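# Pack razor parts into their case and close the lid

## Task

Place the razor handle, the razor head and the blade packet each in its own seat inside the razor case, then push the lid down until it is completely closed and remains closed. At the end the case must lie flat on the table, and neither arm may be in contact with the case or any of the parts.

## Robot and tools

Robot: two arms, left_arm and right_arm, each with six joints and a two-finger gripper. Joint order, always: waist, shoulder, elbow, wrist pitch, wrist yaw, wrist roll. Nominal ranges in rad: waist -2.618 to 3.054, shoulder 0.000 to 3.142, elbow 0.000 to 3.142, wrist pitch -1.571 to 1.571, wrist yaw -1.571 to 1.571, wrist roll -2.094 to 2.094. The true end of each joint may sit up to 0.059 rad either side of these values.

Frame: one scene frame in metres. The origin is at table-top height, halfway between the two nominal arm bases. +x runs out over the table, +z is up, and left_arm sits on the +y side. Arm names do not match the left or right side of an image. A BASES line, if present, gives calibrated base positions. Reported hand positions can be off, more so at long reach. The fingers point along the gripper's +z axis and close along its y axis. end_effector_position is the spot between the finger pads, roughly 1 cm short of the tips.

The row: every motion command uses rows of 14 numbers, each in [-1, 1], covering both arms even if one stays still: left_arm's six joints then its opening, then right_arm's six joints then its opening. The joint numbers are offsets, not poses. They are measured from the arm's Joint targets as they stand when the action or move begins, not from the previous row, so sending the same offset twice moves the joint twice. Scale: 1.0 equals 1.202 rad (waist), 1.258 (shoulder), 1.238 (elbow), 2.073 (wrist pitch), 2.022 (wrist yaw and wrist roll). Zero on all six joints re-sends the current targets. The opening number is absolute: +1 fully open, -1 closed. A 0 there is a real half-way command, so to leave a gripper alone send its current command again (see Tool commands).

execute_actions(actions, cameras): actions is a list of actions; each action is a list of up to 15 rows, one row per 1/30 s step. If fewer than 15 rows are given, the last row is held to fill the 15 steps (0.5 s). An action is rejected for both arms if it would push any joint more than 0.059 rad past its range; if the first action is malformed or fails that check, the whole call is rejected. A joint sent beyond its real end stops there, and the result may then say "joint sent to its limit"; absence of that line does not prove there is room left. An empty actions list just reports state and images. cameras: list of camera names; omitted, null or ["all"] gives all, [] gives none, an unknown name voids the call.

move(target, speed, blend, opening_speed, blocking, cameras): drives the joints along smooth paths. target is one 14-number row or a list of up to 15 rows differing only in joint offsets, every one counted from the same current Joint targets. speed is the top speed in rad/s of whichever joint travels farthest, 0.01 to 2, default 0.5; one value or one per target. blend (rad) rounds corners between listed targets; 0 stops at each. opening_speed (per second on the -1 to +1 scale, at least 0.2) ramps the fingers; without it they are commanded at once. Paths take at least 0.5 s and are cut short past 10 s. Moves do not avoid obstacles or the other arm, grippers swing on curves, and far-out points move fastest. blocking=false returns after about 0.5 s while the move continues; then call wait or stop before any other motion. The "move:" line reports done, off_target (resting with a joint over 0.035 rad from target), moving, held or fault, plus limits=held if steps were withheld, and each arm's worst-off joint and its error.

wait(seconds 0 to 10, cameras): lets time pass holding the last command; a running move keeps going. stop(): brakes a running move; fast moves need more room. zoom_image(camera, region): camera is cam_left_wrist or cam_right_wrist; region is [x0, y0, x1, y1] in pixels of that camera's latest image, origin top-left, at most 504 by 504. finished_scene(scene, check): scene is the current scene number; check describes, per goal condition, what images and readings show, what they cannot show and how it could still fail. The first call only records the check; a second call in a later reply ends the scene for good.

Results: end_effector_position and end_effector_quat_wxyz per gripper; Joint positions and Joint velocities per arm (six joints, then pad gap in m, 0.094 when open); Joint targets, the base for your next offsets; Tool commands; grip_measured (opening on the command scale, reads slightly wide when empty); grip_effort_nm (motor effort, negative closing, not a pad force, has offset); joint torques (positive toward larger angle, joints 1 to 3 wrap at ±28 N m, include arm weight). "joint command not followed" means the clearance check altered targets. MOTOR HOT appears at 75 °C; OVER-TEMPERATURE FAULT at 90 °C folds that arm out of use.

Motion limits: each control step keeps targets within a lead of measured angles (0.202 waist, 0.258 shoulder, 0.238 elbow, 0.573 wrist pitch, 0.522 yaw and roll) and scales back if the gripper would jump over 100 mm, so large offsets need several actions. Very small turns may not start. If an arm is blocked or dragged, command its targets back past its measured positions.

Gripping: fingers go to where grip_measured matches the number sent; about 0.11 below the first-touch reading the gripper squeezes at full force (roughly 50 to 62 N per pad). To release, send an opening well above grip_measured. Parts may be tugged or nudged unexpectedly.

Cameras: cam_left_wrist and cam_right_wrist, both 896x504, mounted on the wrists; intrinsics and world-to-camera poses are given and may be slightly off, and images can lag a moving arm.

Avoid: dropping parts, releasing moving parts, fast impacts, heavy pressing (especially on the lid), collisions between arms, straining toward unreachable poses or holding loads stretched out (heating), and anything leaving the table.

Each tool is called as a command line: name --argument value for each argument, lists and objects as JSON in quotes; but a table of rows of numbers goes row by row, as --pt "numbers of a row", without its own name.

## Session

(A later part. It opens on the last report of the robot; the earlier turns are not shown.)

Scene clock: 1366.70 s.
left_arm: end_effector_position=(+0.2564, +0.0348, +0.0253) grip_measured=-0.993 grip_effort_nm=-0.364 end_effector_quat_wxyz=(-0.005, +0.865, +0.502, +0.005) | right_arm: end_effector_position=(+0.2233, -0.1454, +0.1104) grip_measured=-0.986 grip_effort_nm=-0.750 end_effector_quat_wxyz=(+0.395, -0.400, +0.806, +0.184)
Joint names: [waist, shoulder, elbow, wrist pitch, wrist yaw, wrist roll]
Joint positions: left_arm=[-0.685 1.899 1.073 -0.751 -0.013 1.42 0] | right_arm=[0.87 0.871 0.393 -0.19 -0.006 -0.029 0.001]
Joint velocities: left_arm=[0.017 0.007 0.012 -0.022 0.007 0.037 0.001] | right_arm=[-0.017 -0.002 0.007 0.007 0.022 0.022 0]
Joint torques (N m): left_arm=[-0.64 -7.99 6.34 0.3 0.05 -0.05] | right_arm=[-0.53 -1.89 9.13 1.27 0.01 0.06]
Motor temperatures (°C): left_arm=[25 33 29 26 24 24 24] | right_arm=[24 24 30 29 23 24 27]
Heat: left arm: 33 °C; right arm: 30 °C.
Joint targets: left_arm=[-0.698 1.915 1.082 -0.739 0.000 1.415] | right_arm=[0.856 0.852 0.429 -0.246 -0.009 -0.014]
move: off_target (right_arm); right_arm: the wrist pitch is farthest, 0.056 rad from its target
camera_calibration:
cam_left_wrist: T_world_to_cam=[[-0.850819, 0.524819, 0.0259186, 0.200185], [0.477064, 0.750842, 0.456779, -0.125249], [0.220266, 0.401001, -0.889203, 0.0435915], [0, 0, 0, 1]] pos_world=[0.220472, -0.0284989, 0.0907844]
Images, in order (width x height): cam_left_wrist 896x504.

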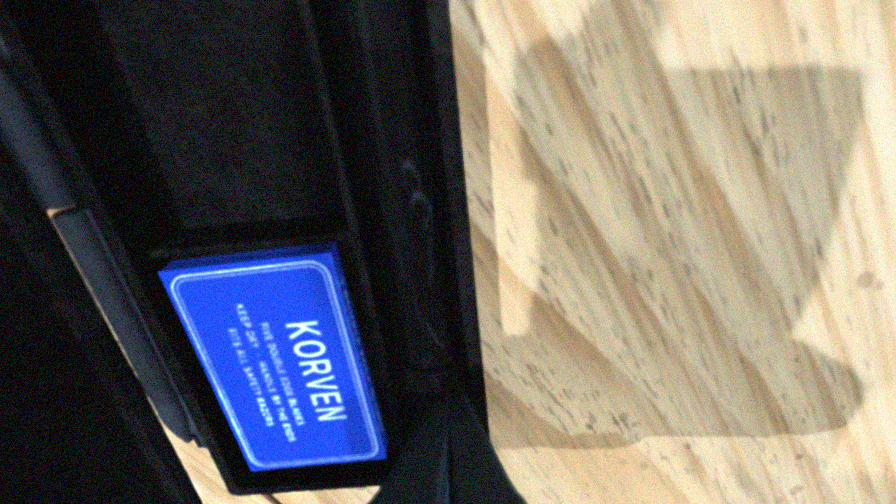

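move --pt "0 -0.048 0.067 -0.052 0 0 -1 0 0 0 0 0 0 -1" --pt "-0.028 -0.048 0.067 -0.052 0 0 -1 0 0 0 0 0 0 -1" --speed 0.15 --cameras '["cam_left_wrist"]'

zoom_image --camera "cam_left_wrist" --region '[360, 240, 560, 440]'

Scene clock: 1389.27 s.
left_arm: end_effector_position=(+0.2496, +0.0197, +0.0416) grip_measured=-0.994 grip_effort_nm=-0.354 end_effector_quat_wxyz=(-0.008, +0.877, +0.480, +0.004) | right_arm: end_effector_position=(+0.2233, -0.1454, +0.1104) grip_measured=-0.986 grip_effort_nm=-0.745 end_effector_quat_wxyz=(+0.395, -0.400, +0.806, +0.184)
Joint names: [waist, shoulder, elbow, wrist pitch, wrist yaw, wrist roll]
Joint positions: left_arm=[-0.736 1.885 1.129 -0.827 -0.013 1.42 0] | right_arm=[0.87 0.871 0.393 -0.19 -0.006 -0.029 0.001]
Joint velocities: left_arm=[-0.017 -0.007 -0.007 0.022 0.022 0.007 0] | right_arm=[-0.007 0.002 -0.017 -0.051 0.081 -0.037 -0.001]
Joint torques (N m): left_arm=[-0.24 -11.89 8.65 0 0.01 -0.06] | right_arm=[-0.53 -1.89 9.1 1.26 0.02 0.06]
Motor temperatures (°C): left_arm=[25 32 29 26 24 24 24] | right_arm=[24 24 31 29 23 24 27]
Heat: left arm: 32 °C; right arm: 31 °C.
Joint targets: left_arm=[-0.731 1.854 1.165 -0.847 0.000 1.415] | right_arm=[0.856 0.852 0.429 -0.246 -0.009 -0.014]
move: off_target (left_arm, right_arm); left_arm: the elbow is farthest, 0.036 rad from its target; right_arm: the wrist pitch is farthest, 0.056 rad from its target
camera_calibration:
cam_left_wrist: T_world_to_cam=[[-0.82304, 0.567081, 0.0320098, 0.193928], [0.516552, 0.72389, 0.457337, -0.127448], [0.236175, 0.392941, -0.888717, 0.0618456], [0, 0, 0, 1]] pos_world=[0.210837, -0.0420162, 0.107042]
Images, in order (width x height): cam_left_wrist 896x504.

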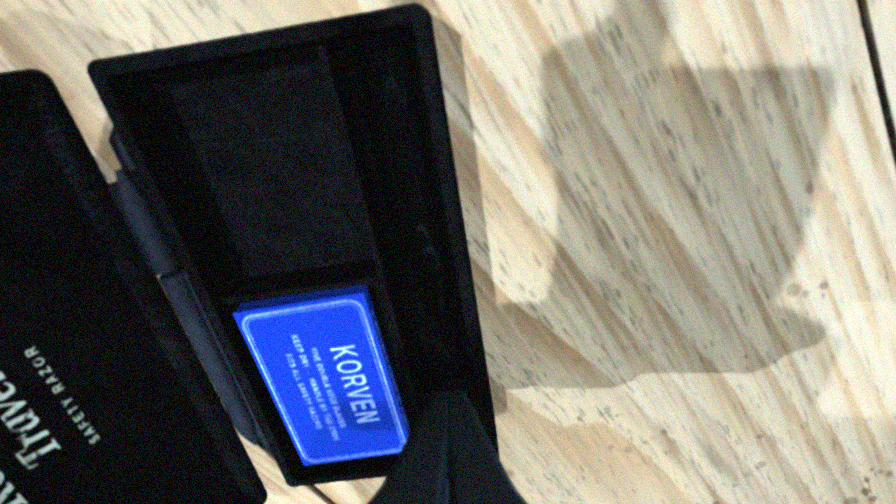

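Scaled by 2.520 from the camera's 896x504 image, which has a finer 1280x720 frame.

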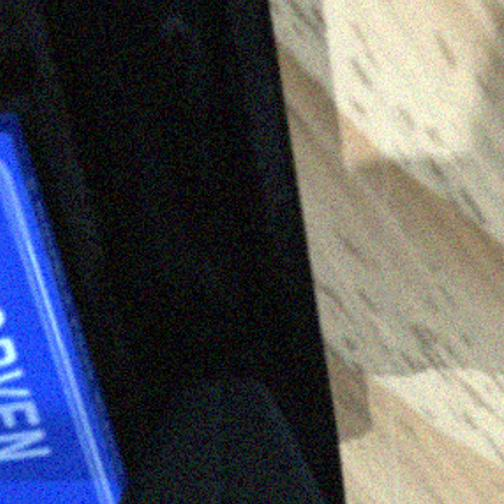

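move --target '[0,0.05,-0.06,0.05,0,0,-1,0,0,0,0,0,0,-1]' --speed 0.07 --cameras '["cam_left_wrist"]'

zoom_image --camera "cam_left_wrist" --region '[360, 240, 560, 440]'

Scene clock: 1399.97 s.
left_arm: end_effector_position=(+0.2532, +0.0165, +0.0306) grip_measured=-0.994 grip_effort_nm=-0.359 end_effector_quat_wxyz=(+0.002, +0.877, +0.480, +0.008) | right_arm: end_effector_position=(+0.2233, -0.1454, +0.1104) grip_measured=-0.986 grip_effort_nm=-0.745 end_effector_quat_wxyz=(+0.395, -0.400, +0.806, +0.184)
Joint names: [waist, shoulder, elbow, wrist pitch, wrist yaw, wrist roll]
Joint positions: left_arm=[-0.736 1.905 1.106 -0.763 -0.013 1.42 0] | right_arm=[0.87 0.871 0.393 -0.19 -0.006 -0.029 0.001]
Joint velocities: left_arm=[0.017 -0.007 -0.022 0.007 -0.022 0.037 0] | right_arm=[-0.002 -0.002 0.002 0.007 -0.037 -0.066 -0.001]
Joint torques (N m): left_arm=[-0.17 -8.5 4.31 0.49 0.02 -0.08] | right_arm=[-0.53 -1.91 9.11 1.27 0.03 0.07]
Motor temperatures (°C): left_arm=[25 32 29 26 24 24 24] | right_arm=[24 24 31 29 23 24 27]
Heat: left arm: 32 °C; right arm: 31 °C.
Joint targets: left_arm=[-0.731 1.917 1.091 -0.743 0.000 1.415] | right_arm=[0.856 0.852 0.429 -0.246 -0.009 -0.014]
move: off_target (right_arm); right_arm: the wrist pitch is farthest, 0.056 rad from its target
camera_calibration:
cam_left_wrist: T_world_to_cam=[[-0.823384, 0.567383, 0.0106868, 0.199763], [0.509188, 0.730356, 0.45531, -0.120169], [0.25053, 0.380336, -0.890269, 0.0490825], [0, 0, 0, 1]] pos_world=[0.213374, -0.0442435, 0.0962759]
Images, in order (width x height): cam_left_wrist 896x504.

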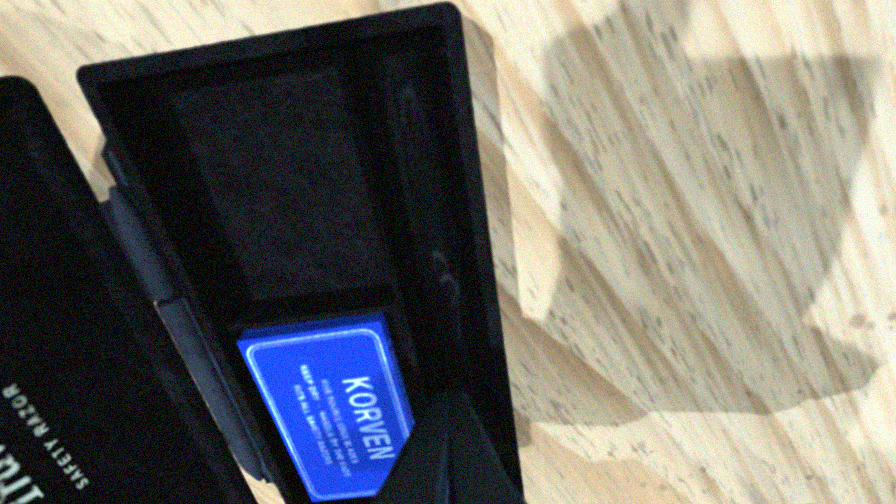

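Scaled by 2.520 from the camera's 896x504 image, which has a finer 1280x720 frame.

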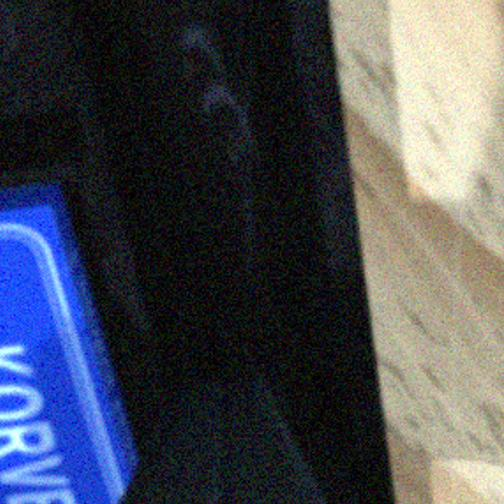

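move --target '[0,0.007,-0.007,0.009,0,0,-1,0,0,0,0,0,0,-1]' --speed 0.05 --cameras '[]'

move --target '[0,0.006,-0.006,0.008,0,0,-1,0,0,0,0,0,0,-1]' --speed 0.05 --cameras '[]'

move --target '[0,0.006,-0.006,0.008,0,0,-1,0,0,0,0,0,0,-1]' --speed 0.05 --cameras '["cam_left_wrist"]'

Scene clock: 1410.27 s.
left_arm: end_effector_position=(+0.2551, +0.0156, +0.0295) grip_measured=-0.994 grip_effort_nm=-0.359 end_effector_quat_wxyz=(+0.006, +0.877, +0.481, +0.009) | right_arm: end_effector_position=(+0.2233, -0.1454, +0.1104) grip_measured=-0.986 grip_effort_nm=-0.745 end_effector_quat_wxyz=(+0.395, -0.400, +0.806, +0.184)
Joint names: [waist, shoulder, elbow, wrist pitch, wrist yaw, wrist roll]
Joint positions: left_arm=[-0.735 1.907 1.103 -0.749 -0.013 1.42 0] | right_arm=[0.87 0.871 0.393 -0.19 -0.006 -0.029 0.001]
Joint velocities: left_arm=[-0.027 0.002 0.002 0.007 -0.037 -0.066 0] | right_arm=[-0.017 -0.022 0.002 -0.007 -0.007 -0.007 0]
Joint torques (N m): left_arm=[-0.1 -7.98 3.93 0.58 0.02 -0.07] | right_arm=[-0.55 -1.88 9.11 1.27 0.01 0.06]
Motor temperatures (°C): left_arm=[25 32 29 26 24 24 24] | right_arm=[24 24 31 29 23 24 27]
Heat: left arm: 32 °C; right arm: 31 °C.
Joint targets: left_arm=[-0.731 1.926 1.082 -0.724 0.000 1.415] | right_arm=[0.856 0.852 0.429 -0.246 -0.009 -0.014]
move: off_target (right_arm); right_arm: the wrist pitch is farthest, 0.056 rad from its target
No camera images: "cameras" was empty.

Scene clock: 1411.10 s.
left_arm: end_effector_position=(+0.2579, +0.0130, +0.0262) grip_measured=-0.994 grip_effort_nm=-0.359 end_effector_quat_wxyz=(+0.014, +0.879, +0.477, +0.012) | right_arm: end_effector_position=(+0.2233, -0.1454, +0.1104) grip_measured=-0.986 grip_effort_nm=-0.745 end_effector_quat_wxyz=(+0.395, -0.400, +0.806, +0.184)
Joint names: [waist, shoulder, elbow, wrist pitch, wrist yaw, wrist roll]
Joint positions: left_arm=[-0.735 1.913 1.096 -0.719 -0.013 1.428 0] | right_arm=[0.87 0.871 0.393 -0.19 -0.006 -0.029 0.001]
Joint velocities: left_arm=[0.007 -0.017 -0.017 -0.022 -0.066 -0.037 0.001] | right_arm=[0.002 -0.007 -0.017 0.022 -0.007 -0.066 -0.001]
Joint torques (N m): left_arm=[-0.09 -7.97 3.9 0.42 0.02 -0.06] | right_arm=[-0.55 -1.88 9.1 1.27 0.01 0.06]
Motor temperatures (°C): left_arm=[25 32 29 26 24 24 24] | right_arm=[24 24 31 29 23 24 27]
Heat: left arm: 32 °C; right arm: 31 °C.
Joint targets: left_arm=[-0.731 1.933 1.075 -0.708 0.000 1.415] | right_arm=[0.856 0.852 0.429 -0.246 -0.009 -0.014]
move: off_target (right_arm); right_arm: the wrist pitch is farthest, 0.056 rad from its target
No camera images: "cameras" was empty.

Scene clock: 1411.80 s.
left_arm: end_effector_position=(+0.2578, +0.0132, +0.0258) grip_measured=-0.994 grip_effort_nm=-0.354 end_effector_quat_wxyz=(+0.014, +0.879, +0.477, +0.012) | right_arm: end_effector_position=(+0.2233, -0.1454, +0.1104) grip_measured=-0.986 grip_effort_nm=-0.750 end_effector_quat_wxyz=(+0.395, -0.400, +0.806, +0.184)
Joint names: [waist, shoulder, elbow, wrist pitch, wrist yaw, wrist roll]
Joint positions: left_arm=[-0.735 1.913 1.094 -0.717 -0.013 1.428 0] | right_arm=[0.87 0.871 0.393 -0.19 -0.006 -0.029 0.001]
Joint velocities: left_arm=[0.002 -0.017 0.017 -0.007 -0.007 -0.051 0] | right_arm=[-0.007 0.007 -0.007 -0.095 0.022 -0.022 -0.001]
Joint torques (N m): left_arm=[-0.18 -7.28 3.43 0.63 0.02 -0.07] | right_arm=[-0.54 -1.88 9.1 1.27 0.01 0.07]
Motor temperatures (°C): left_arm=[25 32 29 26 24 24 24] | right_arm=[24 24 31 29 23 24 27]
Heat: left arm: 32 °C; right arm: 31 °C.
Joint targets: left_arm=[-0.731 1.941 1.068 -0.691 0.000 1.415] | right_arm=[0.856 0.852 0.429 -0.246 -0.009 -0.014]
move: off_target (right_arm); right_arm: the wrist pitch is farthest, 0.056 rad from its target
camera_calibration:
cam_left_wrist: T_world_to_cam=[[-0.819845, 0.572385, -0.0151434, 0.205199], [0.504762, 0.734966, 0.452813, -0.116733], [0.270313, 0.363593, -0.891477, 0.0401131], [0, 0, 0, 1]] pos_world=[0.216311, -0.0462432, 0.0917254]
Images, in order (width x height): cam_left_wrist 896x504.

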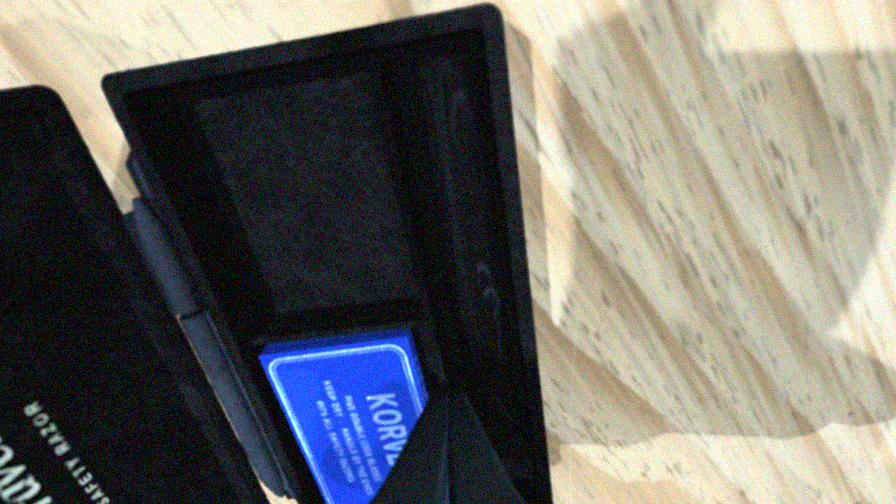

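move --pt "0 -0.12 0.18 -0.18 0 0 -1 0 0 0 0 0 0 -1" --pt "0.6 -0.3 0.22 -0.1 0 -0.7 -0.9 0 0 0 0 0 0 -1" --speed 0.6

zoom_image --camera "cam_right_wrist" --region '[250, 0, 754, 504]'

every target must give the same left_gripper/opening; nothing of the call was run
Scene clock: 1419.07 s.
left_arm: end_effector_position=(+0.2578, +0.0132, +0.0258) grip_measured=-0.994 grip_effort_nm=-0.359 end_effector_quat_wxyz=(+0.014, +0.879, +0.477, +0.012) | right_arm: end_effector_position=(+0.2233, -0.1454, +0.1104) grip_measured=-0.986 grip_effort_nm=-0.740 end_effector_quat_wxyz=(+0.395, -0.400, +0.806, +0.184)
Joint names: [waist, shoulder, elbow, wrist pitch, wrist yaw, wrist roll]
Joint positions: left_arm=[-0.735 1.913 1.094 -0.717 -0.013 1.428 0] | right_arm=[0.87 0.871 0.393 -0.19 -0.006 -0.029 0.001]
Joint velocities: left_arm=[0.002 -0.022 -0.017 -0.037 -0.081 -0.051 0] | right_arm=[-0.002 -0.002 -0.007 0.022 0.051 0.037 0]
Joint torques (N m): left_arm=[-0.18 -7.34 3.45 0.62 0.06 -0.06] | right_arm=[-0.57 -1.87 9.1 1.26 0.01 0.06]
Motor temperatures (°C): left_arm=[25 32 29 26 24 24 24] | right_arm=[24 24 31 29 23 24 27]
Heat: left arm: 32 °C; right arm: 31 °C.
Joint targets: left_arm=[-0.731 1.941 1.068 -0.691 0.000 1.415] | right_arm=[0.856 0.852 0.429 -0.246 -0.009 -0.014]
Tool commands: left_gripper/opening=-1.0 right_gripper/opening=-1.0

This scene's latest camera images include none from cam_right_wrist. They are from: cam_left_wrist. cam_right_wrist's image comes with the result of a call that names it in "cameras".

move --pt "0 -0.12 0.18 -0.18 0 0 -1 0 0 0 0 0 0 -1" --pt "0.6 -0.4 0.22 -0.1 0 -0.7 -1 0 0 0 0 0 0 -1" --speed 0.6

zoom_image --camera "cam_right_wrist" --region '[250, 0, 754, 504]'

Scene clock: 1428.00 s.
left_arm: end_effector_position=(+0.3618, +0.2322, +0.2209) grip_measured=-0.993 grip_effort_nm=-0.354 end_effector_quat_wxyz=(+0.226, +0.002, +0.974, +0.004) | right_arm: end_effector_position=(+0.2233, -0.1454, +0.1104) grip_measured=-0.986 grip_effort_nm=-0.750 end_effector_quat_wxyz=(+0.395, -0.400, +0.806, +0.184)
Joint names: [waist, shoulder, elbow, wrist pitch, wrist yaw, wrist roll]
Joint positions: left_arm=[-0.004 1.465 1.297 -0.946 -0.002 0.015 0] | right_arm=[0.87 0.871 0.393 -0.19 -0.006 -0.029 0.001]
Joint velocities: left_arm=[-0.002 0.022 0.017 -0.022 -0.022 -0.066 -0.001] | right_arm=[-0.002 -0.002 -0.007 -0.066 -0.051 0.037 -0.001]
Joint torques (N m): left_arm=[-0.1 -8.79 10.71 1.78 0.03 -0.06] | right_arm=[-0.57 -1.87 9.11 1.27 0 0.06]
Motor temperatures (°C): left_arm=[25 32 29 26 24 24 24] | right_arm=[24 24 31 29 23 24 27]
Heat: left arm: 32 °C; right arm: 31 °C.
Joint targets: left_arm=[-0.010 1.438 1.340 -0.899 0.000 0.000] | right_arm=[0.856 0.852 0.429 -0.246 -0.009 -0.014]
move: off_target (left_arm, right_arm); left_arm: the wrist pitch is farthest, 0.047 rad from its target; right_arm: the wrist pitch is farthest, 0.056 rad from its target
camera_calibration:
cam_left_wrist: T_world_to_cam=[[-0.0408548, -0.999155, -0.00458248, 0.248808], [-0.999154, 0.040832, 0.00496396, 0.385706], [-0.00477266, 0.0047814, -0.999977, 0.313106], [0, 0, 0, 1]] pos_world=[0.397039, 0.231351, 0.312325]
cam_right_wrist: T_world_to_cam=[[0.79159, -0.611018, 0.00643997, -0.265168], [-0.54357, -0.708946, -0.449362, 0.107402], [0.279134, 0.35221, -0.893326, 0.178511], [0, 0, 0, 1]] pos_world=[0.218456, -0.148754, 0.209439]

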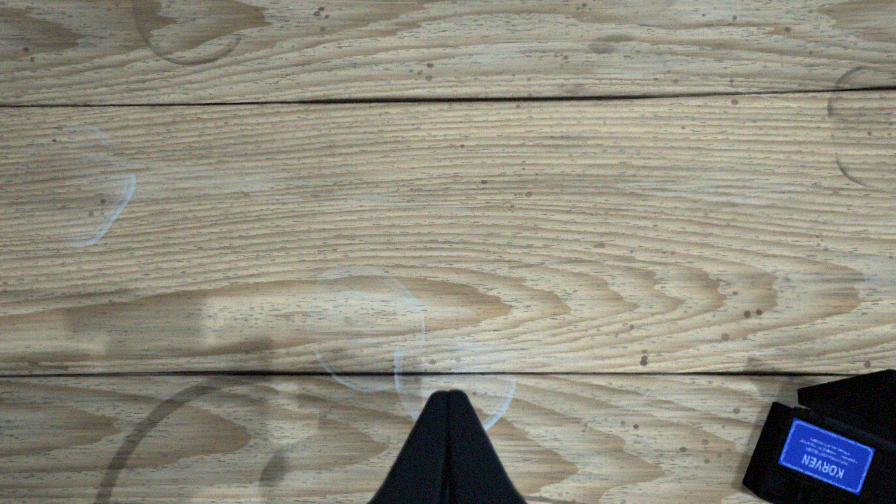

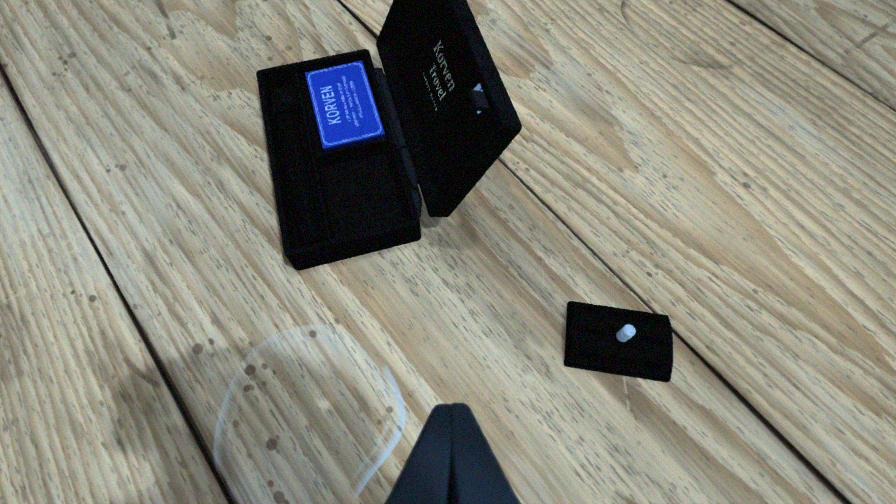

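Scaled by 1.000.

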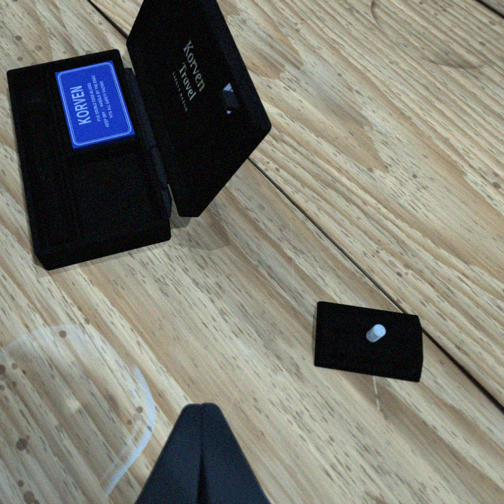

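zoom_image --camera "cam_right_wrist" --region '[240, 40, 450, 280]'

Scaled by 2.100 from the camera's 896x504 image, which has a finer 1280x720 frame.

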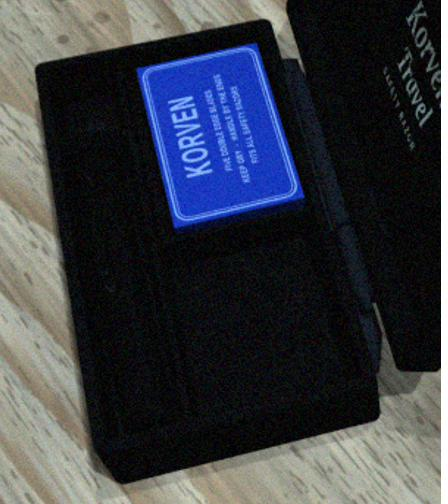

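move --target '[0,0,0,0,0,0,-1,-0.151,0.847,0.814,-0.407,0.0045,0.106,-0.6]' --speed 0.5 --cameras '["cam_right_wrist"]'

Scene clock: 1491.13 s.
left_arm: end_effector_position=(+0.3618, +0.2322, +0.2209) grip_measured=-0.993 grip_effort_nm=-0.354 end_effector_quat_wxyz=(+0.226, +0.001, +0.974, +0.004) | right_arm: end_effector_position=(+0.3045, -0.1457, +0.0517) grip_measured=-0.602 grip_effort_nm=0.115 end_effector_quat_wxyz=(-0.011, -0.257, +0.966, +0.002)
Joint names: [waist, shoulder, elbow, wrist pitch, wrist yaw, wrist roll]
Joint positions: left_arm=[-0.004 1.465 1.297 -0.946 -0.002 0.013 0] | right_arm=[0.683 1.915 1.392 -1.066 -0.014 0.182 0.019]
Joint velocities: left_arm=[0.002 0.017 -0.007 -0.051 -0.051 0.022 0] | right_arm=[0.007 -0.002 0.007 0.037 -0.051 0.037 0]
Joint torques (N m): left_arm=[0.1 -8.73 10.67 1.73 0.05 -0.08] | right_arm=[-0.44 -7.84 8.65 0.14 0.08 0.08]
Motor temperatures (°C): left_arm=[25 31 31 29 24 24 24] | right_arm=[24 24 32 28 23 24 27]
Heat: left arm: 31 °C; right arm: 32 °C.
Joint targets: left_arm=[-0.010 1.438 1.340 -0.899 0.000 0.000] | right_arm=[0.675 1.918 1.437 -1.090 0.000 0.200]
move: off_target (left_arm, right_arm); left_arm: the wrist pitch is farthest, 0.047 rad from its target; right_arm: the elbow is farthest, 0.045 rad from its target
camera_calibration:
cam_right_wrist: T_world_to_cam=[[0.488071, -0.872592, -0.0192224, -0.27356], [-0.779254, -0.445572, 0.440714, 0.18909], [-0.393129, -0.200121, -0.897442, 0.227904], [0, 0, 0, 1]] pos_world=[0.370462, -0.108845, 0.115937]
Images, in order (width x height): cam_right_wrist 896x504.

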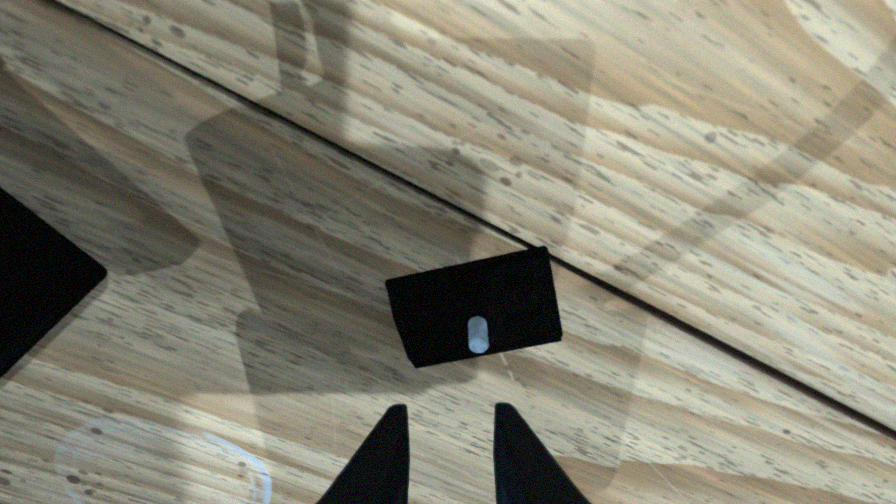

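move --pt "0 0 0 0 0 0 -1 -0.015 0 0 0 0 0 -0.6" --pt "0 0 0 0 0 0 -1 -0.015 -0.010 -0.119 0.070 0 0 -0.6" --speed 0.2 --cameras '["cam_right_wrist"]'

Scene clock: 1511.50 s.
left_arm: end_effector_position=(+0.3618, +0.2322, +0.2209) grip_measured=-0.993 grip_effort_nm=-0.364 end_effector_quat_wxyz=(+0.226, +0.001, +0.974, +0.004) | right_arm: end_effector_position=(+0.3009, -0.1588, +0.0291) grip_measured=-0.602 grip_effort_nm=0.120 end_effector_quat_wxyz=(-0.017, -0.246, +0.969, +0.000)
Joint names: [waist, shoulder, elbow, wrist pitch, wrist yaw, wrist roll]
Joint positions: left_arm=[-0.004 1.465 1.297 -0.946 -0.002 0.013 0] | right_arm=[0.66 1.915 1.297 -0.984 -0.014 0.182 0.019]
Joint velocities: left_arm=[0.007 -0.002 -0.012 -0.022 -0.037 0.007 0] | right_arm=[-0.012 -0.017 -0.012 0.007 -0.022 -0.051 -0.001]
Joint torques (N m): left_arm=[0.02 -8.68 10.61 1.77 0.05 -0.08] | right_arm=[-0.46 -8.65 3.71 0.72 0.08 0.08]
Motor temperatures (°C): left_arm=[25 31 31 30 24 24 24] | right_arm=[24 25 32 27 23 24 27]
Heat: left arm: 31 °C; right arm: 32 °C.
Joint targets: left_arm=[-0.010 1.438 1.340 -0.899 0.000 0.000] | right_arm=[0.657 1.905 1.290 -0.945 0.000 0.200]
move: off_target (left_arm, right_arm); left_arm: the wrist pitch is farthest, 0.047 rad from its target; right_arm: the wrist pitch is farthest, 0.040 rad from its target
camera_calibration:
cam_right_wrist: T_world_to_cam=[[0.467673, -0.883746, -0.0165875, -0.279419], [-0.784499, -0.423652, 0.452859, 0.195119], [-0.407239, -0.198777, -0.891428, 0.207872], [0, 0, 0, 1]] pos_world=[0.368401, -0.122953, 0.0923063]
Images, in order (width x height): cam_right_wrist 896x504.

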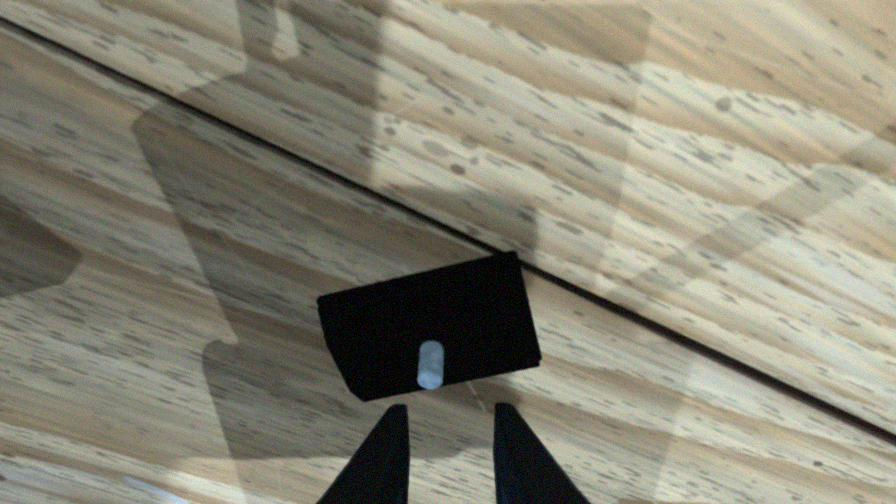

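move --target '[0,0,0,0,0,0,-1,0.013,-0.003,0.003,0.018,0,0,-0.6]' --speed 0.1 --cameras '["cam_right_wrist"]'

Scene clock: 1526.87 s.
left_arm: end_effector_position=(+0.3618, +0.2322, +0.2209) grip_measured=-0.993 grip_effort_nm=-0.359 end_effector_quat_wxyz=(+0.226, +0.001, +0.974, +0.004) | right_arm: end_effector_position=(+0.3077, -0.1533, +0.0290) grip_measured=-0.602 grip_effort_nm=0.115 end_effector_quat_wxyz=(-0.001, -0.246, +0.969, +0.007)
Joint names: [waist, shoulder, elbow, wrist pitch, wrist yaw, wrist roll]
Joint positions: left_arm=[-0.004 1.465 1.297 -0.946 -0.002 0.013 0] | right_arm=[0.66 1.915 1.297 -0.949 -0.014 0.182 0.019]
Joint velocities: left_arm=[0.007 0.012 -0.002 0.066 -0.066 0.037 -0.001] | right_arm=[-0.017 -0.017 -0.007 -0.095 0.022 -0.037 -0.001]
Joint torques (N m): left_arm=[-0.1 -8.8 10.55 1.78 0.03 -0.03] | right_arm=[0.55 -8.99 4.05 0.86 0.08 0.08]
Motor temperatures (°C): left_arm=[25 31 31 30 24 24 24] | right_arm=[24 26 31 27 23 24 27]
Heat: left arm: 31 °C; right arm: 31 °C.
Joint targets: left_arm=[-0.010 1.438 1.340 -0.899 0.000 0.000] | right_arm=[0.672 1.901 1.293 -0.908 0.000 0.200]
move: off_target (left_arm, right_arm); left_arm: the wrist pitch is farthest, 0.047 rad from its target; right_arm: the wrist pitch is farthest, 0.042 rad from its target
camera_calibration:
cam_right_wrist: T_world_to_cam=[[0.468221, -0.883304, -0.0233138, -0.277652], [-0.796506, -0.43334, 0.421657, 0.205978], [-0.382554, -0.178859, -0.906456, 0.207524], [0, 0, 0, 1]] pos_world=[0.373455, -0.118875, 0.0947865]
Images, in order (width x height): cam_right_wrist 896x504.

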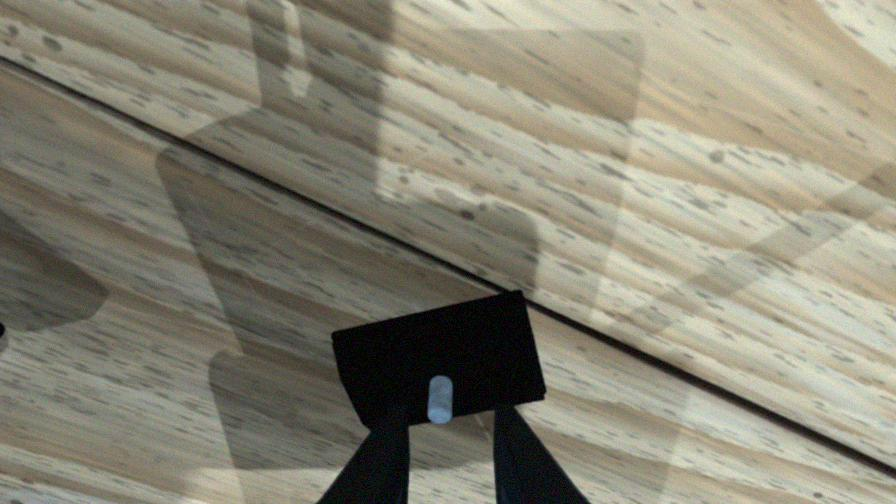

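move --target '[0,0,0,0,0,0,-1,0.007,0.003,0.02,-0.008,0,0,-0.6]' --speed 0.1 --cameras '["cam_right_wrist"]'

move --target '[0,0,0,0,0,0,-1,0,0,0,0,0,0,-0.98]' --opening_speed 0.2 --cameras '["cam_right_wrist"]'

Scene clock: 1534.17 s.
left_arm: end_effector_position=(+0.3618, +0.2322, +0.2209) grip_measured=-0.993 grip_effort_nm=-0.359 end_effector_quat_wxyz=(+0.226, +0.001, +0.974, +0.004) | right_arm: end_effector_position=(+0.3061, -0.1513, +0.0290) grip_measured=-0.602 grip_effort_nm=0.110 end_effector_quat_wxyz=(-0.001, -0.250, +0.968, +0.007)
Joint names: [waist, shoulder, elbow, wrist pitch, wrist yaw, wrist roll]
Joint positions: left_arm=[-0.004 1.465 1.297 -0.946 -0.002 0.013 0] | right_arm=[0.668 1.915 1.297 -0.949 -0.014 0.182 0.019]
Joint velocities: left_arm=[-0.012 0.007 0.012 0.066 -0.066 -0.037 0] | right_arm=[0.027 0.027 -0.007 0.022 0.022 -0.022 -0.001]
Joint torques (N m): left_arm=[-0.13 -8.81 10.66 1.79 0.05 -0.07] | right_arm=[0.59 -8.72 6.24 0.68 0.07 0.07]
Motor temperatures (°C): left_arm=[25 31 31 30 24 24 24] | right_arm=[24 26 31 27 23 24 27]
Heat: left arm: 31 °C; right arm: 31 °C.
Joint targets: left_arm=[-0.010 1.438 1.340 -0.899 0.000 0.000] | right_arm=[0.681 1.905 1.318 -0.924 0.000 0.200]
move: off_target (left_arm); left_arm: the wrist pitch is farthest, 0.047 rad from its target
camera_calibration:
cam_right_wrist: T_world_to_cam=[[0.474982, -0.879687, -0.0233138, -0.27659], [-0.793159, -0.439437, 0.421657, 0.203569], [-0.381171, -0.181788, -0.906456, 0.206376], [0, 0, 0, 1]] pos_world=[0.371502, -0.11634, 0.0947865]
Images, in order (width x height): cam_right_wrist 896x504.

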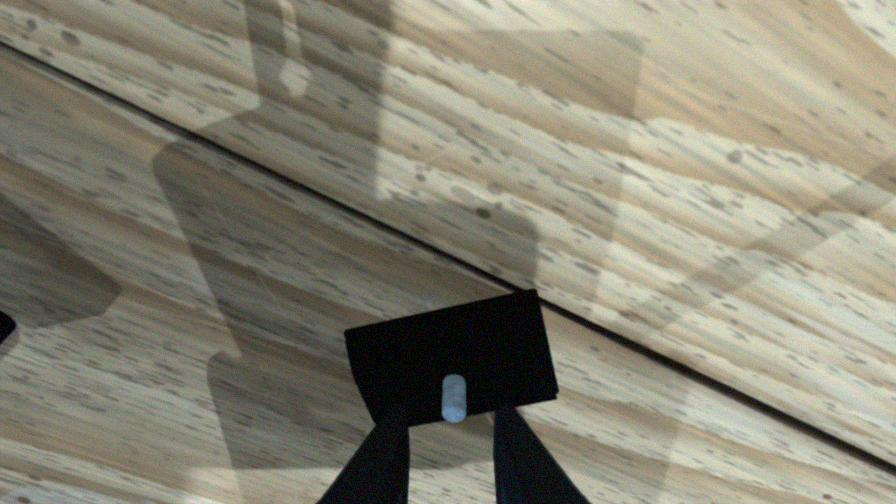

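Scene clock: 1536.27 s.
left_arm: end_effector_position=(+0.3618, +0.2322, +0.2209) grip_measured=-0.993 grip_effort_nm=-0.359 end_effector_quat_wxyz=(+0.226, +0.001, +0.974, +0.004) | right_arm: end_effector_position=(+0.3067, -0.1510, +0.0298) grip_measured=-0.973 grip_effort_nm=-0.359 end_effector_quat_wxyz=(+0.001, -0.249, +0.969, +0.007)
Joint names: [waist, shoulder, elbow, wrist pitch, wrist yaw, wrist roll]
Joint positions: left_arm=[-0.004 1.465 1.297 -0.946 -0.002 0.013 0] | right_arm=[0.668 1.913 1.298 -0.949 -0.012 0.184 0.001]
Joint velocities: left_arm=[0.002 -0.007 0.002 0.022 -0.022 0.007 0] | right_arm=[0.007 -0.007 -0.002 -0.051 -0.022 0.022 -0.001]
Joint torques (N m): left_arm=[-0.06 -8.69 10.63 1.78 0.03 -0.04] | right_arm=[0.62 -8.68 6.2 0.67 0.08 0.07]
Motor temperatures (°C): left_arm=[25 31 31 30 24 24 24] | right_arm=[24 26 31 27 23 24 27]
Heat: left arm: 31 °C; right arm: 31 °C.
Joint targets: left_arm=[-0.010 1.438 1.340 -0.899 0.000 0.000] | right_arm=[0.681 1.905 1.318 -0.924 0.000 0.200]
move: off_target (left_arm); left_arm: the wrist pitch is farthest, 0.047 rad from its target
camera_calibration:
cam_right_wrist: T_world_to_cam=[[0.473701, -0.880401, -0.022399, -0.276454], [-0.795233, -0.438528, 0.418686, 0.204708], [-0.378434, -0.180519, -0.907855, 0.206847], [0, 0, 0, 1]] pos_world=[0.372025, -0.11628, 0.0958861]
Images, in order (width x height): cam_right_wrist 896x504.

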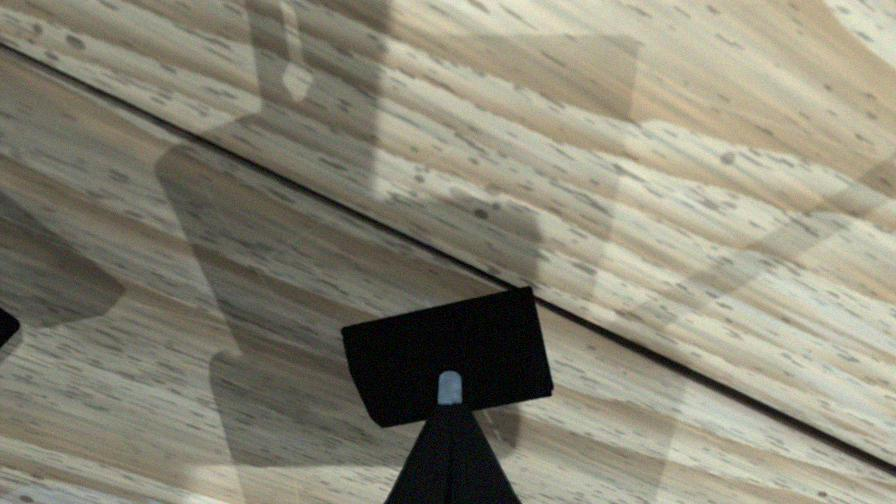

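move --target '[0,0,0,0,0,0,-1,0,0,0,0,0,0,-0.6]' --opening_speed 0.5 --cameras '[]'

move --target '[0,0,0,0,0,0,-1,-0.001,0.011,0.016,-0.004,0,0,-0.6]' --speed 0.1 --cameras '["cam_right_wrist"]'

Scene clock: 1544.90 s.
left_arm: end_effector_position=(+0.3618, +0.2322, +0.2209) grip_measured=-0.993 grip_effort_nm=-0.359 end_effector_quat_wxyz=(+0.226, +0.001, +0.974, +0.004) | right_arm: end_effector_position=(+0.3090, -0.1538, +0.0298) grip_measured=-0.602 grip_effort_nm=0.125 end_effector_quat_wxyz=(+0.005, -0.249, +0.969, -0.002)
Joint names: [waist, shoulder, elbow, wrist pitch, wrist yaw, wrist roll]
Joint positions: left_arm=[-0.004 1.465 1.297 -0.946 -0.002 0.013 0] | right_arm=[0.668 1.913 1.298 -0.949 0.008 0.184 0.019]
Joint velocities: left_arm=[0.007 -0.002 -0.002 -0.051 -0.007 -0.007 0.001] | right_arm=[-0.007 0.007 -0.002 -0.007 -0.022 0.007 0.001]
Joint torques (N m): left_arm=[0.05 -8.79 10.54 1.77 0.04 -0.08] | right_arm=[0.65 -8.7 6.23 0.68 -0.04 0.06]
Motor temperatures (°C): left_arm=[25 31 31 30 24 24 24] | right_arm=[24 27 31 26 23 24 27]
Heat: left arm: 31 °C; right arm: 31 °C.
Joint targets: left_arm=[-0.010 1.438 1.340 -0.899 0.000 0.000] | right_arm=[0.681 1.905 1.318 -0.924 0.000 0.200]
move: off_target (left_arm); left_arm: the wrist pitch is farthest, 0.047 rad from its target
No camera images: "cameras" was empty.

Scene clock: 1545.60 s.
left_arm: end_effector_position=(+0.3618, +0.2322, +0.2209) grip_measured=-0.993 grip_effort_nm=-0.354 end_effector_quat_wxyz=(+0.226, +0.001, +0.974, +0.004) | right_arm: end_effector_position=(+0.3094, -0.1535, +0.0302) grip_measured=-0.602 grip_effort_nm=0.125 end_effector_quat_wxyz=(+0.006, -0.249, +0.969, -0.002)
Joint names: [waist, shoulder, elbow, wrist pitch, wrist yaw, wrist roll]
Joint positions: left_arm=[-0.004 1.465 1.297 -0.946 -0.002 0.013 0] | right_arm=[0.668 1.913 1.3 -0.949 0.008 0.184 0.019]
Joint velocities: left_arm=[-0.002 -0.012 -0.012 -0.022 0.007 0.022 -0.001] | right_arm=[-0.007 -0.007 -0.012 -0.037 0.066 -0.022 0.001]
Joint torques (N m): left_arm=[-0.14 -8.72 10.73 1.76 0.02 -0.05] | right_arm=[0.51 -7.62 7.91 0.59 -0.03 0.08]
Motor temperatures (°C): left_arm=[25 31 31 30 24 24 24] | right_arm=[24 27 31 26 23 24 27]
Heat: left arm: 31 °C; right arm: 31 °C.
Joint targets: left_arm=[-0.010 1.438 1.340 -0.899 0.000 0.000] | right_arm=[0.680 1.919 1.338 -0.933 0.000 0.200]
move: off_target (left_arm, right_arm); left_arm: the wrist pitch is farthest, 0.047 rad from its target; right_arm: the elbow is farthest, 0.038 rad from its target
camera_calibration:
cam_right_wrist: T_world_to_cam=[[0.47374, -0.880659, -0.00312413, -0.280467], [-0.801057, -0.432388, 0.413942, 0.2085], [-0.365893, -0.193598, -0.910298, 0.201925], [0, 0, 0, 1]] pos_world=[0.373772, -0.11775, 0.0966287]
Images, in order (width x height): cam_right_wrist 896x504.

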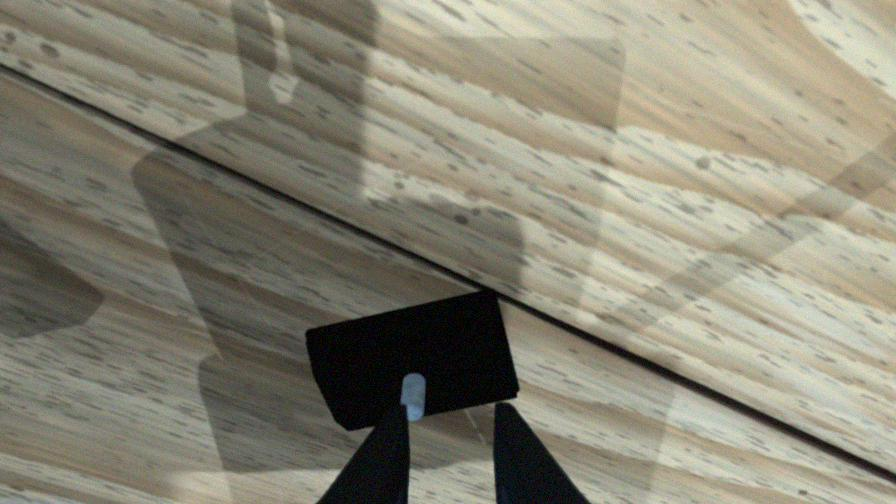

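move --pt "0 0 0 0 0 0 -1 0.014 0 0 0 0 0 -0.6" --pt "0 0 0 0 0 0 -1 0.014 0.010 0.016 -0.004 0 0 -0.6" --speed 0.1 --cameras '["cam_right_wrist"]'

Scene clock: 1558.23 s.
left_arm: end_effector_position=(+0.3618, +0.2322, +0.2209) grip_measured=-0.993 grip_effort_nm=-0.369 end_effector_quat_wxyz=(+0.226, +0.001, +0.974, +0.004) | right_arm: end_effector_position=(+0.3074, -0.1453, +0.0299) grip_measured=-0.602 grip_effort_nm=0.120 end_effector_quat_wxyz=(+0.004, -0.256, +0.967, +0.004)
Joint names: [waist, shoulder, elbow, wrist pitch, wrist yaw, wrist roll]
Joint positions: left_arm=[-0.004 1.465 1.297 -0.946 -0.002 0.013 0] | right_arm=[0.683 1.924 1.314 -0.949 -0.004 0.184 0.019]
Joint velocities: left_arm=[0.017 -0.007 0.007 0.022 -0.051 -0.037 0] | right_arm=[0.002 -0.002 -0.002 -0.066 0.022 -0.037 0]
Joint torques (N m): left_arm=[0.03 -8.72 10.63 1.76 0.02 -0.04] | right_arm=[0.59 -7.39 8.49 0.52 -0.04 0.07]
Motor temperatures (°C): left_arm=[25 31 31 31 24 24 24] | right_arm=[24 27 32 26 23 24 26]
Heat: left arm: 31 °C; right arm: 32 °C.
Joint targets: left_arm=[-0.010 1.438 1.340 -0.899 0.000 0.000] | right_arm=[0.696 1.931 1.358 -0.941 0.000 0.200]
move: off_target (left_arm, right_arm); left_arm: the wrist pitch is farthest, 0.047 rad from its target; right_arm: the elbow is farthest, 0.044 rad from its target
camera_calibration:
cam_right_wrist: T_world_to_cam=[[0.487249, -0.873121, -0.0157553, -0.275046], [-0.791967, -0.449418, 0.413294, 0.205295], [-0.367937, -0.188899, -0.910461, 0.203878], [0, 0, 0, 1]] pos_world=[0.371617, -0.109373, 0.0964426]
Images, in order (width x height): cam_right_wrist 896x504.

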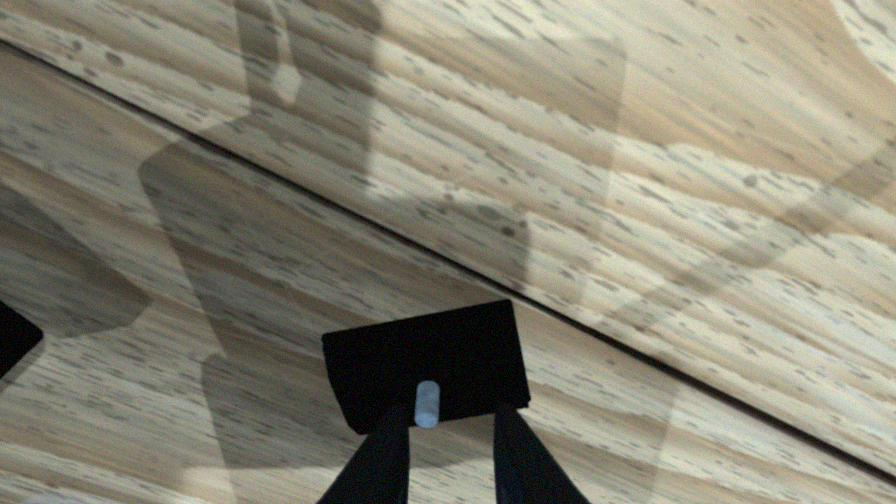

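move --target '[0,0,0,0,0,0,-1,0.010,0.012,0.013,0.002,0,0,-0.6]' --speed 0.1 --cameras '["cam_right_wrist"]'

Scene clock: 1563.80 s.
left_arm: end_effector_position=(+0.3618, +0.2322, +0.2209) grip_measured=-0.993 grip_effort_nm=-0.344 end_effector_quat_wxyz=(+0.226, +0.001, +0.974, +0.004) | right_arm: end_effector_position=(+0.3076, -0.1395, +0.0290) grip_measured=-0.602 grip_effort_nm=0.120 end_effector_quat_wxyz=(+0.005, -0.262, +0.965, +0.005)
Joint names: [waist, shoulder, elbow, wrist pitch, wrist yaw, wrist roll]
Joint positions: left_arm=[-0.004 1.465 1.297 -0.946 -0.002 0.013 0] | right_arm=[0.695 1.938 1.329 -0.949 -0.004 0.184 0.019]
Joint velocities: left_arm=[-0.002 -0.002 0.002 -0.081 -0.066 0.022 -0.001] | right_arm=[-0.007 -0.012 -0.012 -0.066 0.007 -0.037 0.001]
Joint torques (N m): left_arm=[-0.06 -8.68 10.69 1.77 0.05 -0.06] | right_arm=[0.51 -7.53 8.62 0.56 -0.02 0.08]
Motor temperatures (°C): left_arm=[25 31 31 31 24 24 24] | right_arm=[24 28 32 26 23 24 26]
Heat: left arm: 31 °C; right arm: 32 °C.
Joint targets: left_arm=[-0.010 1.438 1.340 -0.899 0.000 0.000] | right_arm=[0.708 1.947 1.374 -0.937 0.000 0.200]
move: off_target (left_arm, right_arm); left_arm: the wrist pitch is farthest, 0.047 rad from its target; right_arm: the elbow is farthest, 0.045 rad from its target
camera_calibration:
cam_right_wrist: T_world_to_cam=[[0.497945, -0.86706, -0.0160494, -0.2725], [-0.78687, -0.459517, 0.411921, 0.205485], [-0.364535, -0.192485, -0.911078, 0.202674], [0, 0, 0, 1]] pos_world=[0.371262, -0.102838, 0.0956351]
Images, in order (width x height): cam_right_wrist 896x504.

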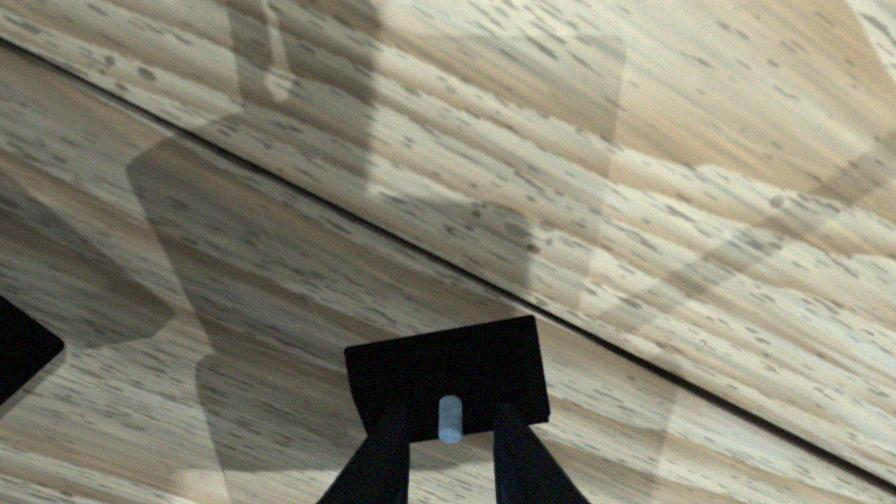

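Centered; top y≈435. Close.

move --target '[0,0,0,0,0,0,-1,0,0,0,0,0,0,-0.98]' --opening_speed 0.2 --cameras '["cam_right_wrist"]'

Scene clock: 1569.73 s.
left_arm: end_effector_position=(+0.3618, +0.2322, +0.2209) grip_measured=-0.993 grip_effort_nm=-0.364 end_effector_quat_wxyz=(+0.226, +0.001, +0.974, +0.004) | right_arm: end_effector_position=(+0.3101, -0.1373, +0.0307) grip_measured=-0.974 grip_effort_nm=-0.344 end_effector_quat_wxyz=(+0.009, -0.262, +0.965, +0.007)
Joint names: [waist, shoulder, elbow, wrist pitch, wrist yaw, wrist roll]
Joint positions: left_arm=[-0.004 1.465 1.297 -0.946 -0.002 0.013 0] | right_arm=[0.695 1.939 1.338 -0.948 -0.004 0.184 0.001]
Joint velocities: left_arm=[0.022 0.012 -0.022 0.037 0.037 0.066 0] | right_arm=[-0.007 -0.007 -0.012 -0.007 -0.007 0.037 0.001]
Joint torques (N m): left_arm=[-0.05 -8.73 10.63 1.76 0.05 -0.09] | right_arm=[0.61 -7.83 7.75 0.56 -0.03 0.08]
Motor temperatures (°C): left_arm=[25 31 31 31 24 24 24] | right_arm=[24 28 32 26 23 24 26]
Heat: left arm: 31 °C; right arm: 32 °C.
Joint targets: left_arm=[-0.010 1.438 1.340 -0.899 0.000 0.000] | right_arm=[0.708 1.947 1.374 -0.937 0.000 0.200]
move: off_target (left_arm, right_arm); left_arm: the wrist pitch is farthest, 0.047 rad from its target; right_arm: the elbow is farthest, 0.036 rad from its target
camera_calibration:
cam_right_wrist: T_world_to_cam=[[0.498063, -0.866958, -0.0178128, -0.271798], [-0.789706, -0.461976, 0.403661, 0.208585], [-0.358186, -0.186982, -0.914735, 0.20447], [0, 0, 0, 1]] pos_world=[0.373332, -0.101044, 0.0979969]
Images, in order (width x height): cam_right_wrist 896x504.

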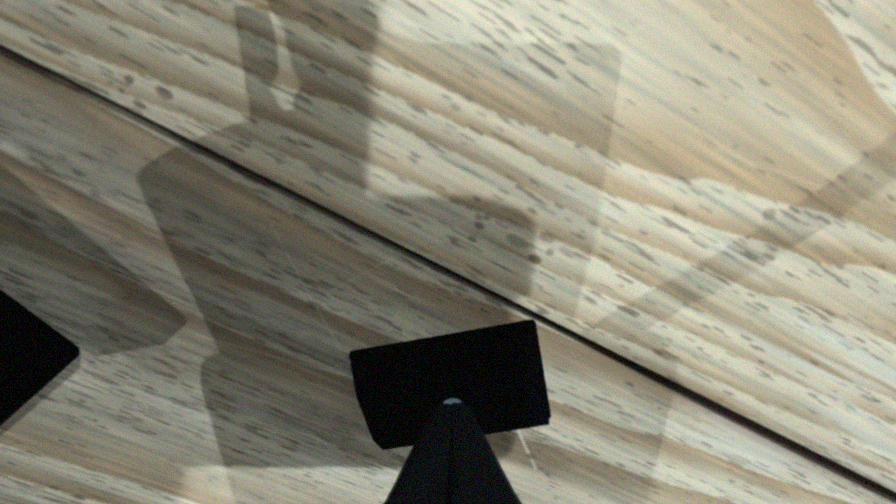

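move --target '[0,0,0,0,0,0,-1,0,0,0,0,0,0,-1]' --cameras '["cam_right_wrist"]'

Scene clock: 1576.40 s.
left_arm: end_effector_position=(+0.3618, +0.2322, +0.2209) grip_measured=-0.993 grip_effort_nm=-0.359 end_effector_quat_wxyz=(+0.226, +0.001, +0.974, +0.004) | right_arm: end_effector_position=(+0.3101, -0.1373, +0.0307) grip_measured=-0.986 grip_effort_nm=-0.755 end_effector_quat_wxyz=(+0.009, -0.262, +0.965, +0.007)
Joint names: [waist, shoulder, elbow, wrist pitch, wrist yaw, wrist roll]
Joint positions: left_arm=[-0.004 1.465 1.297 -0.946 -0.002 0.013 0] | right_arm=[0.695 1.939 1.338 -0.948 -0.004 0.184 0.001]
Joint velocities: left_arm=[0.002 0.007 0.007 -0.066 -0.037 -0.066 0] | right_arm=[-0.002 -0.007 -0.012 0.037 -0.037 -0.051 0.001]
Joint torques (N m): left_arm=[0.08 -8.76 10.61 1.77 0.03 -0.06] | right_arm=[0.58 -7.62 7.71 0.56 -0.04 0.09]
Motor temperatures (°C): left_arm=[25 31 31 31 24 24 24] | right_arm=[24 28 32 26 23 24 26]
Heat: left arm: 31 °C; right arm: 32 °C.
Joint targets: left_arm=[-0.010 1.438 1.340 -0.899 0.000 0.000] | right_arm=[0.708 1.947 1.374 -0.937 0.000 0.200]
move: off_target (left_arm, right_arm); left_arm: the wrist pitch is farthest, 0.047 rad from its target; right_arm: the elbow is farthest, 0.036 rad from its target
camera_calibration:
cam_right_wrist: T_world_to_cam=[[0.498063, -0.866958, -0.0178128, -0.271798], [-0.789706, -0.461976, 0.403661, 0.208585], [-0.358186, -0.186982, -0.914735, 0.20447], [0, 0, 0, 1]] pos_world=[0.373332, -0.101044, 0.0979969]
Images, in order (width x height): cam_right_wrist 896x504.

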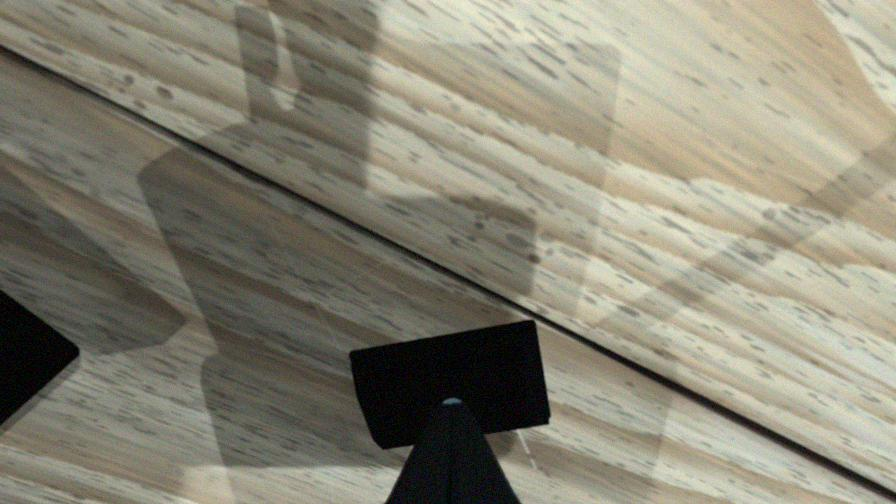

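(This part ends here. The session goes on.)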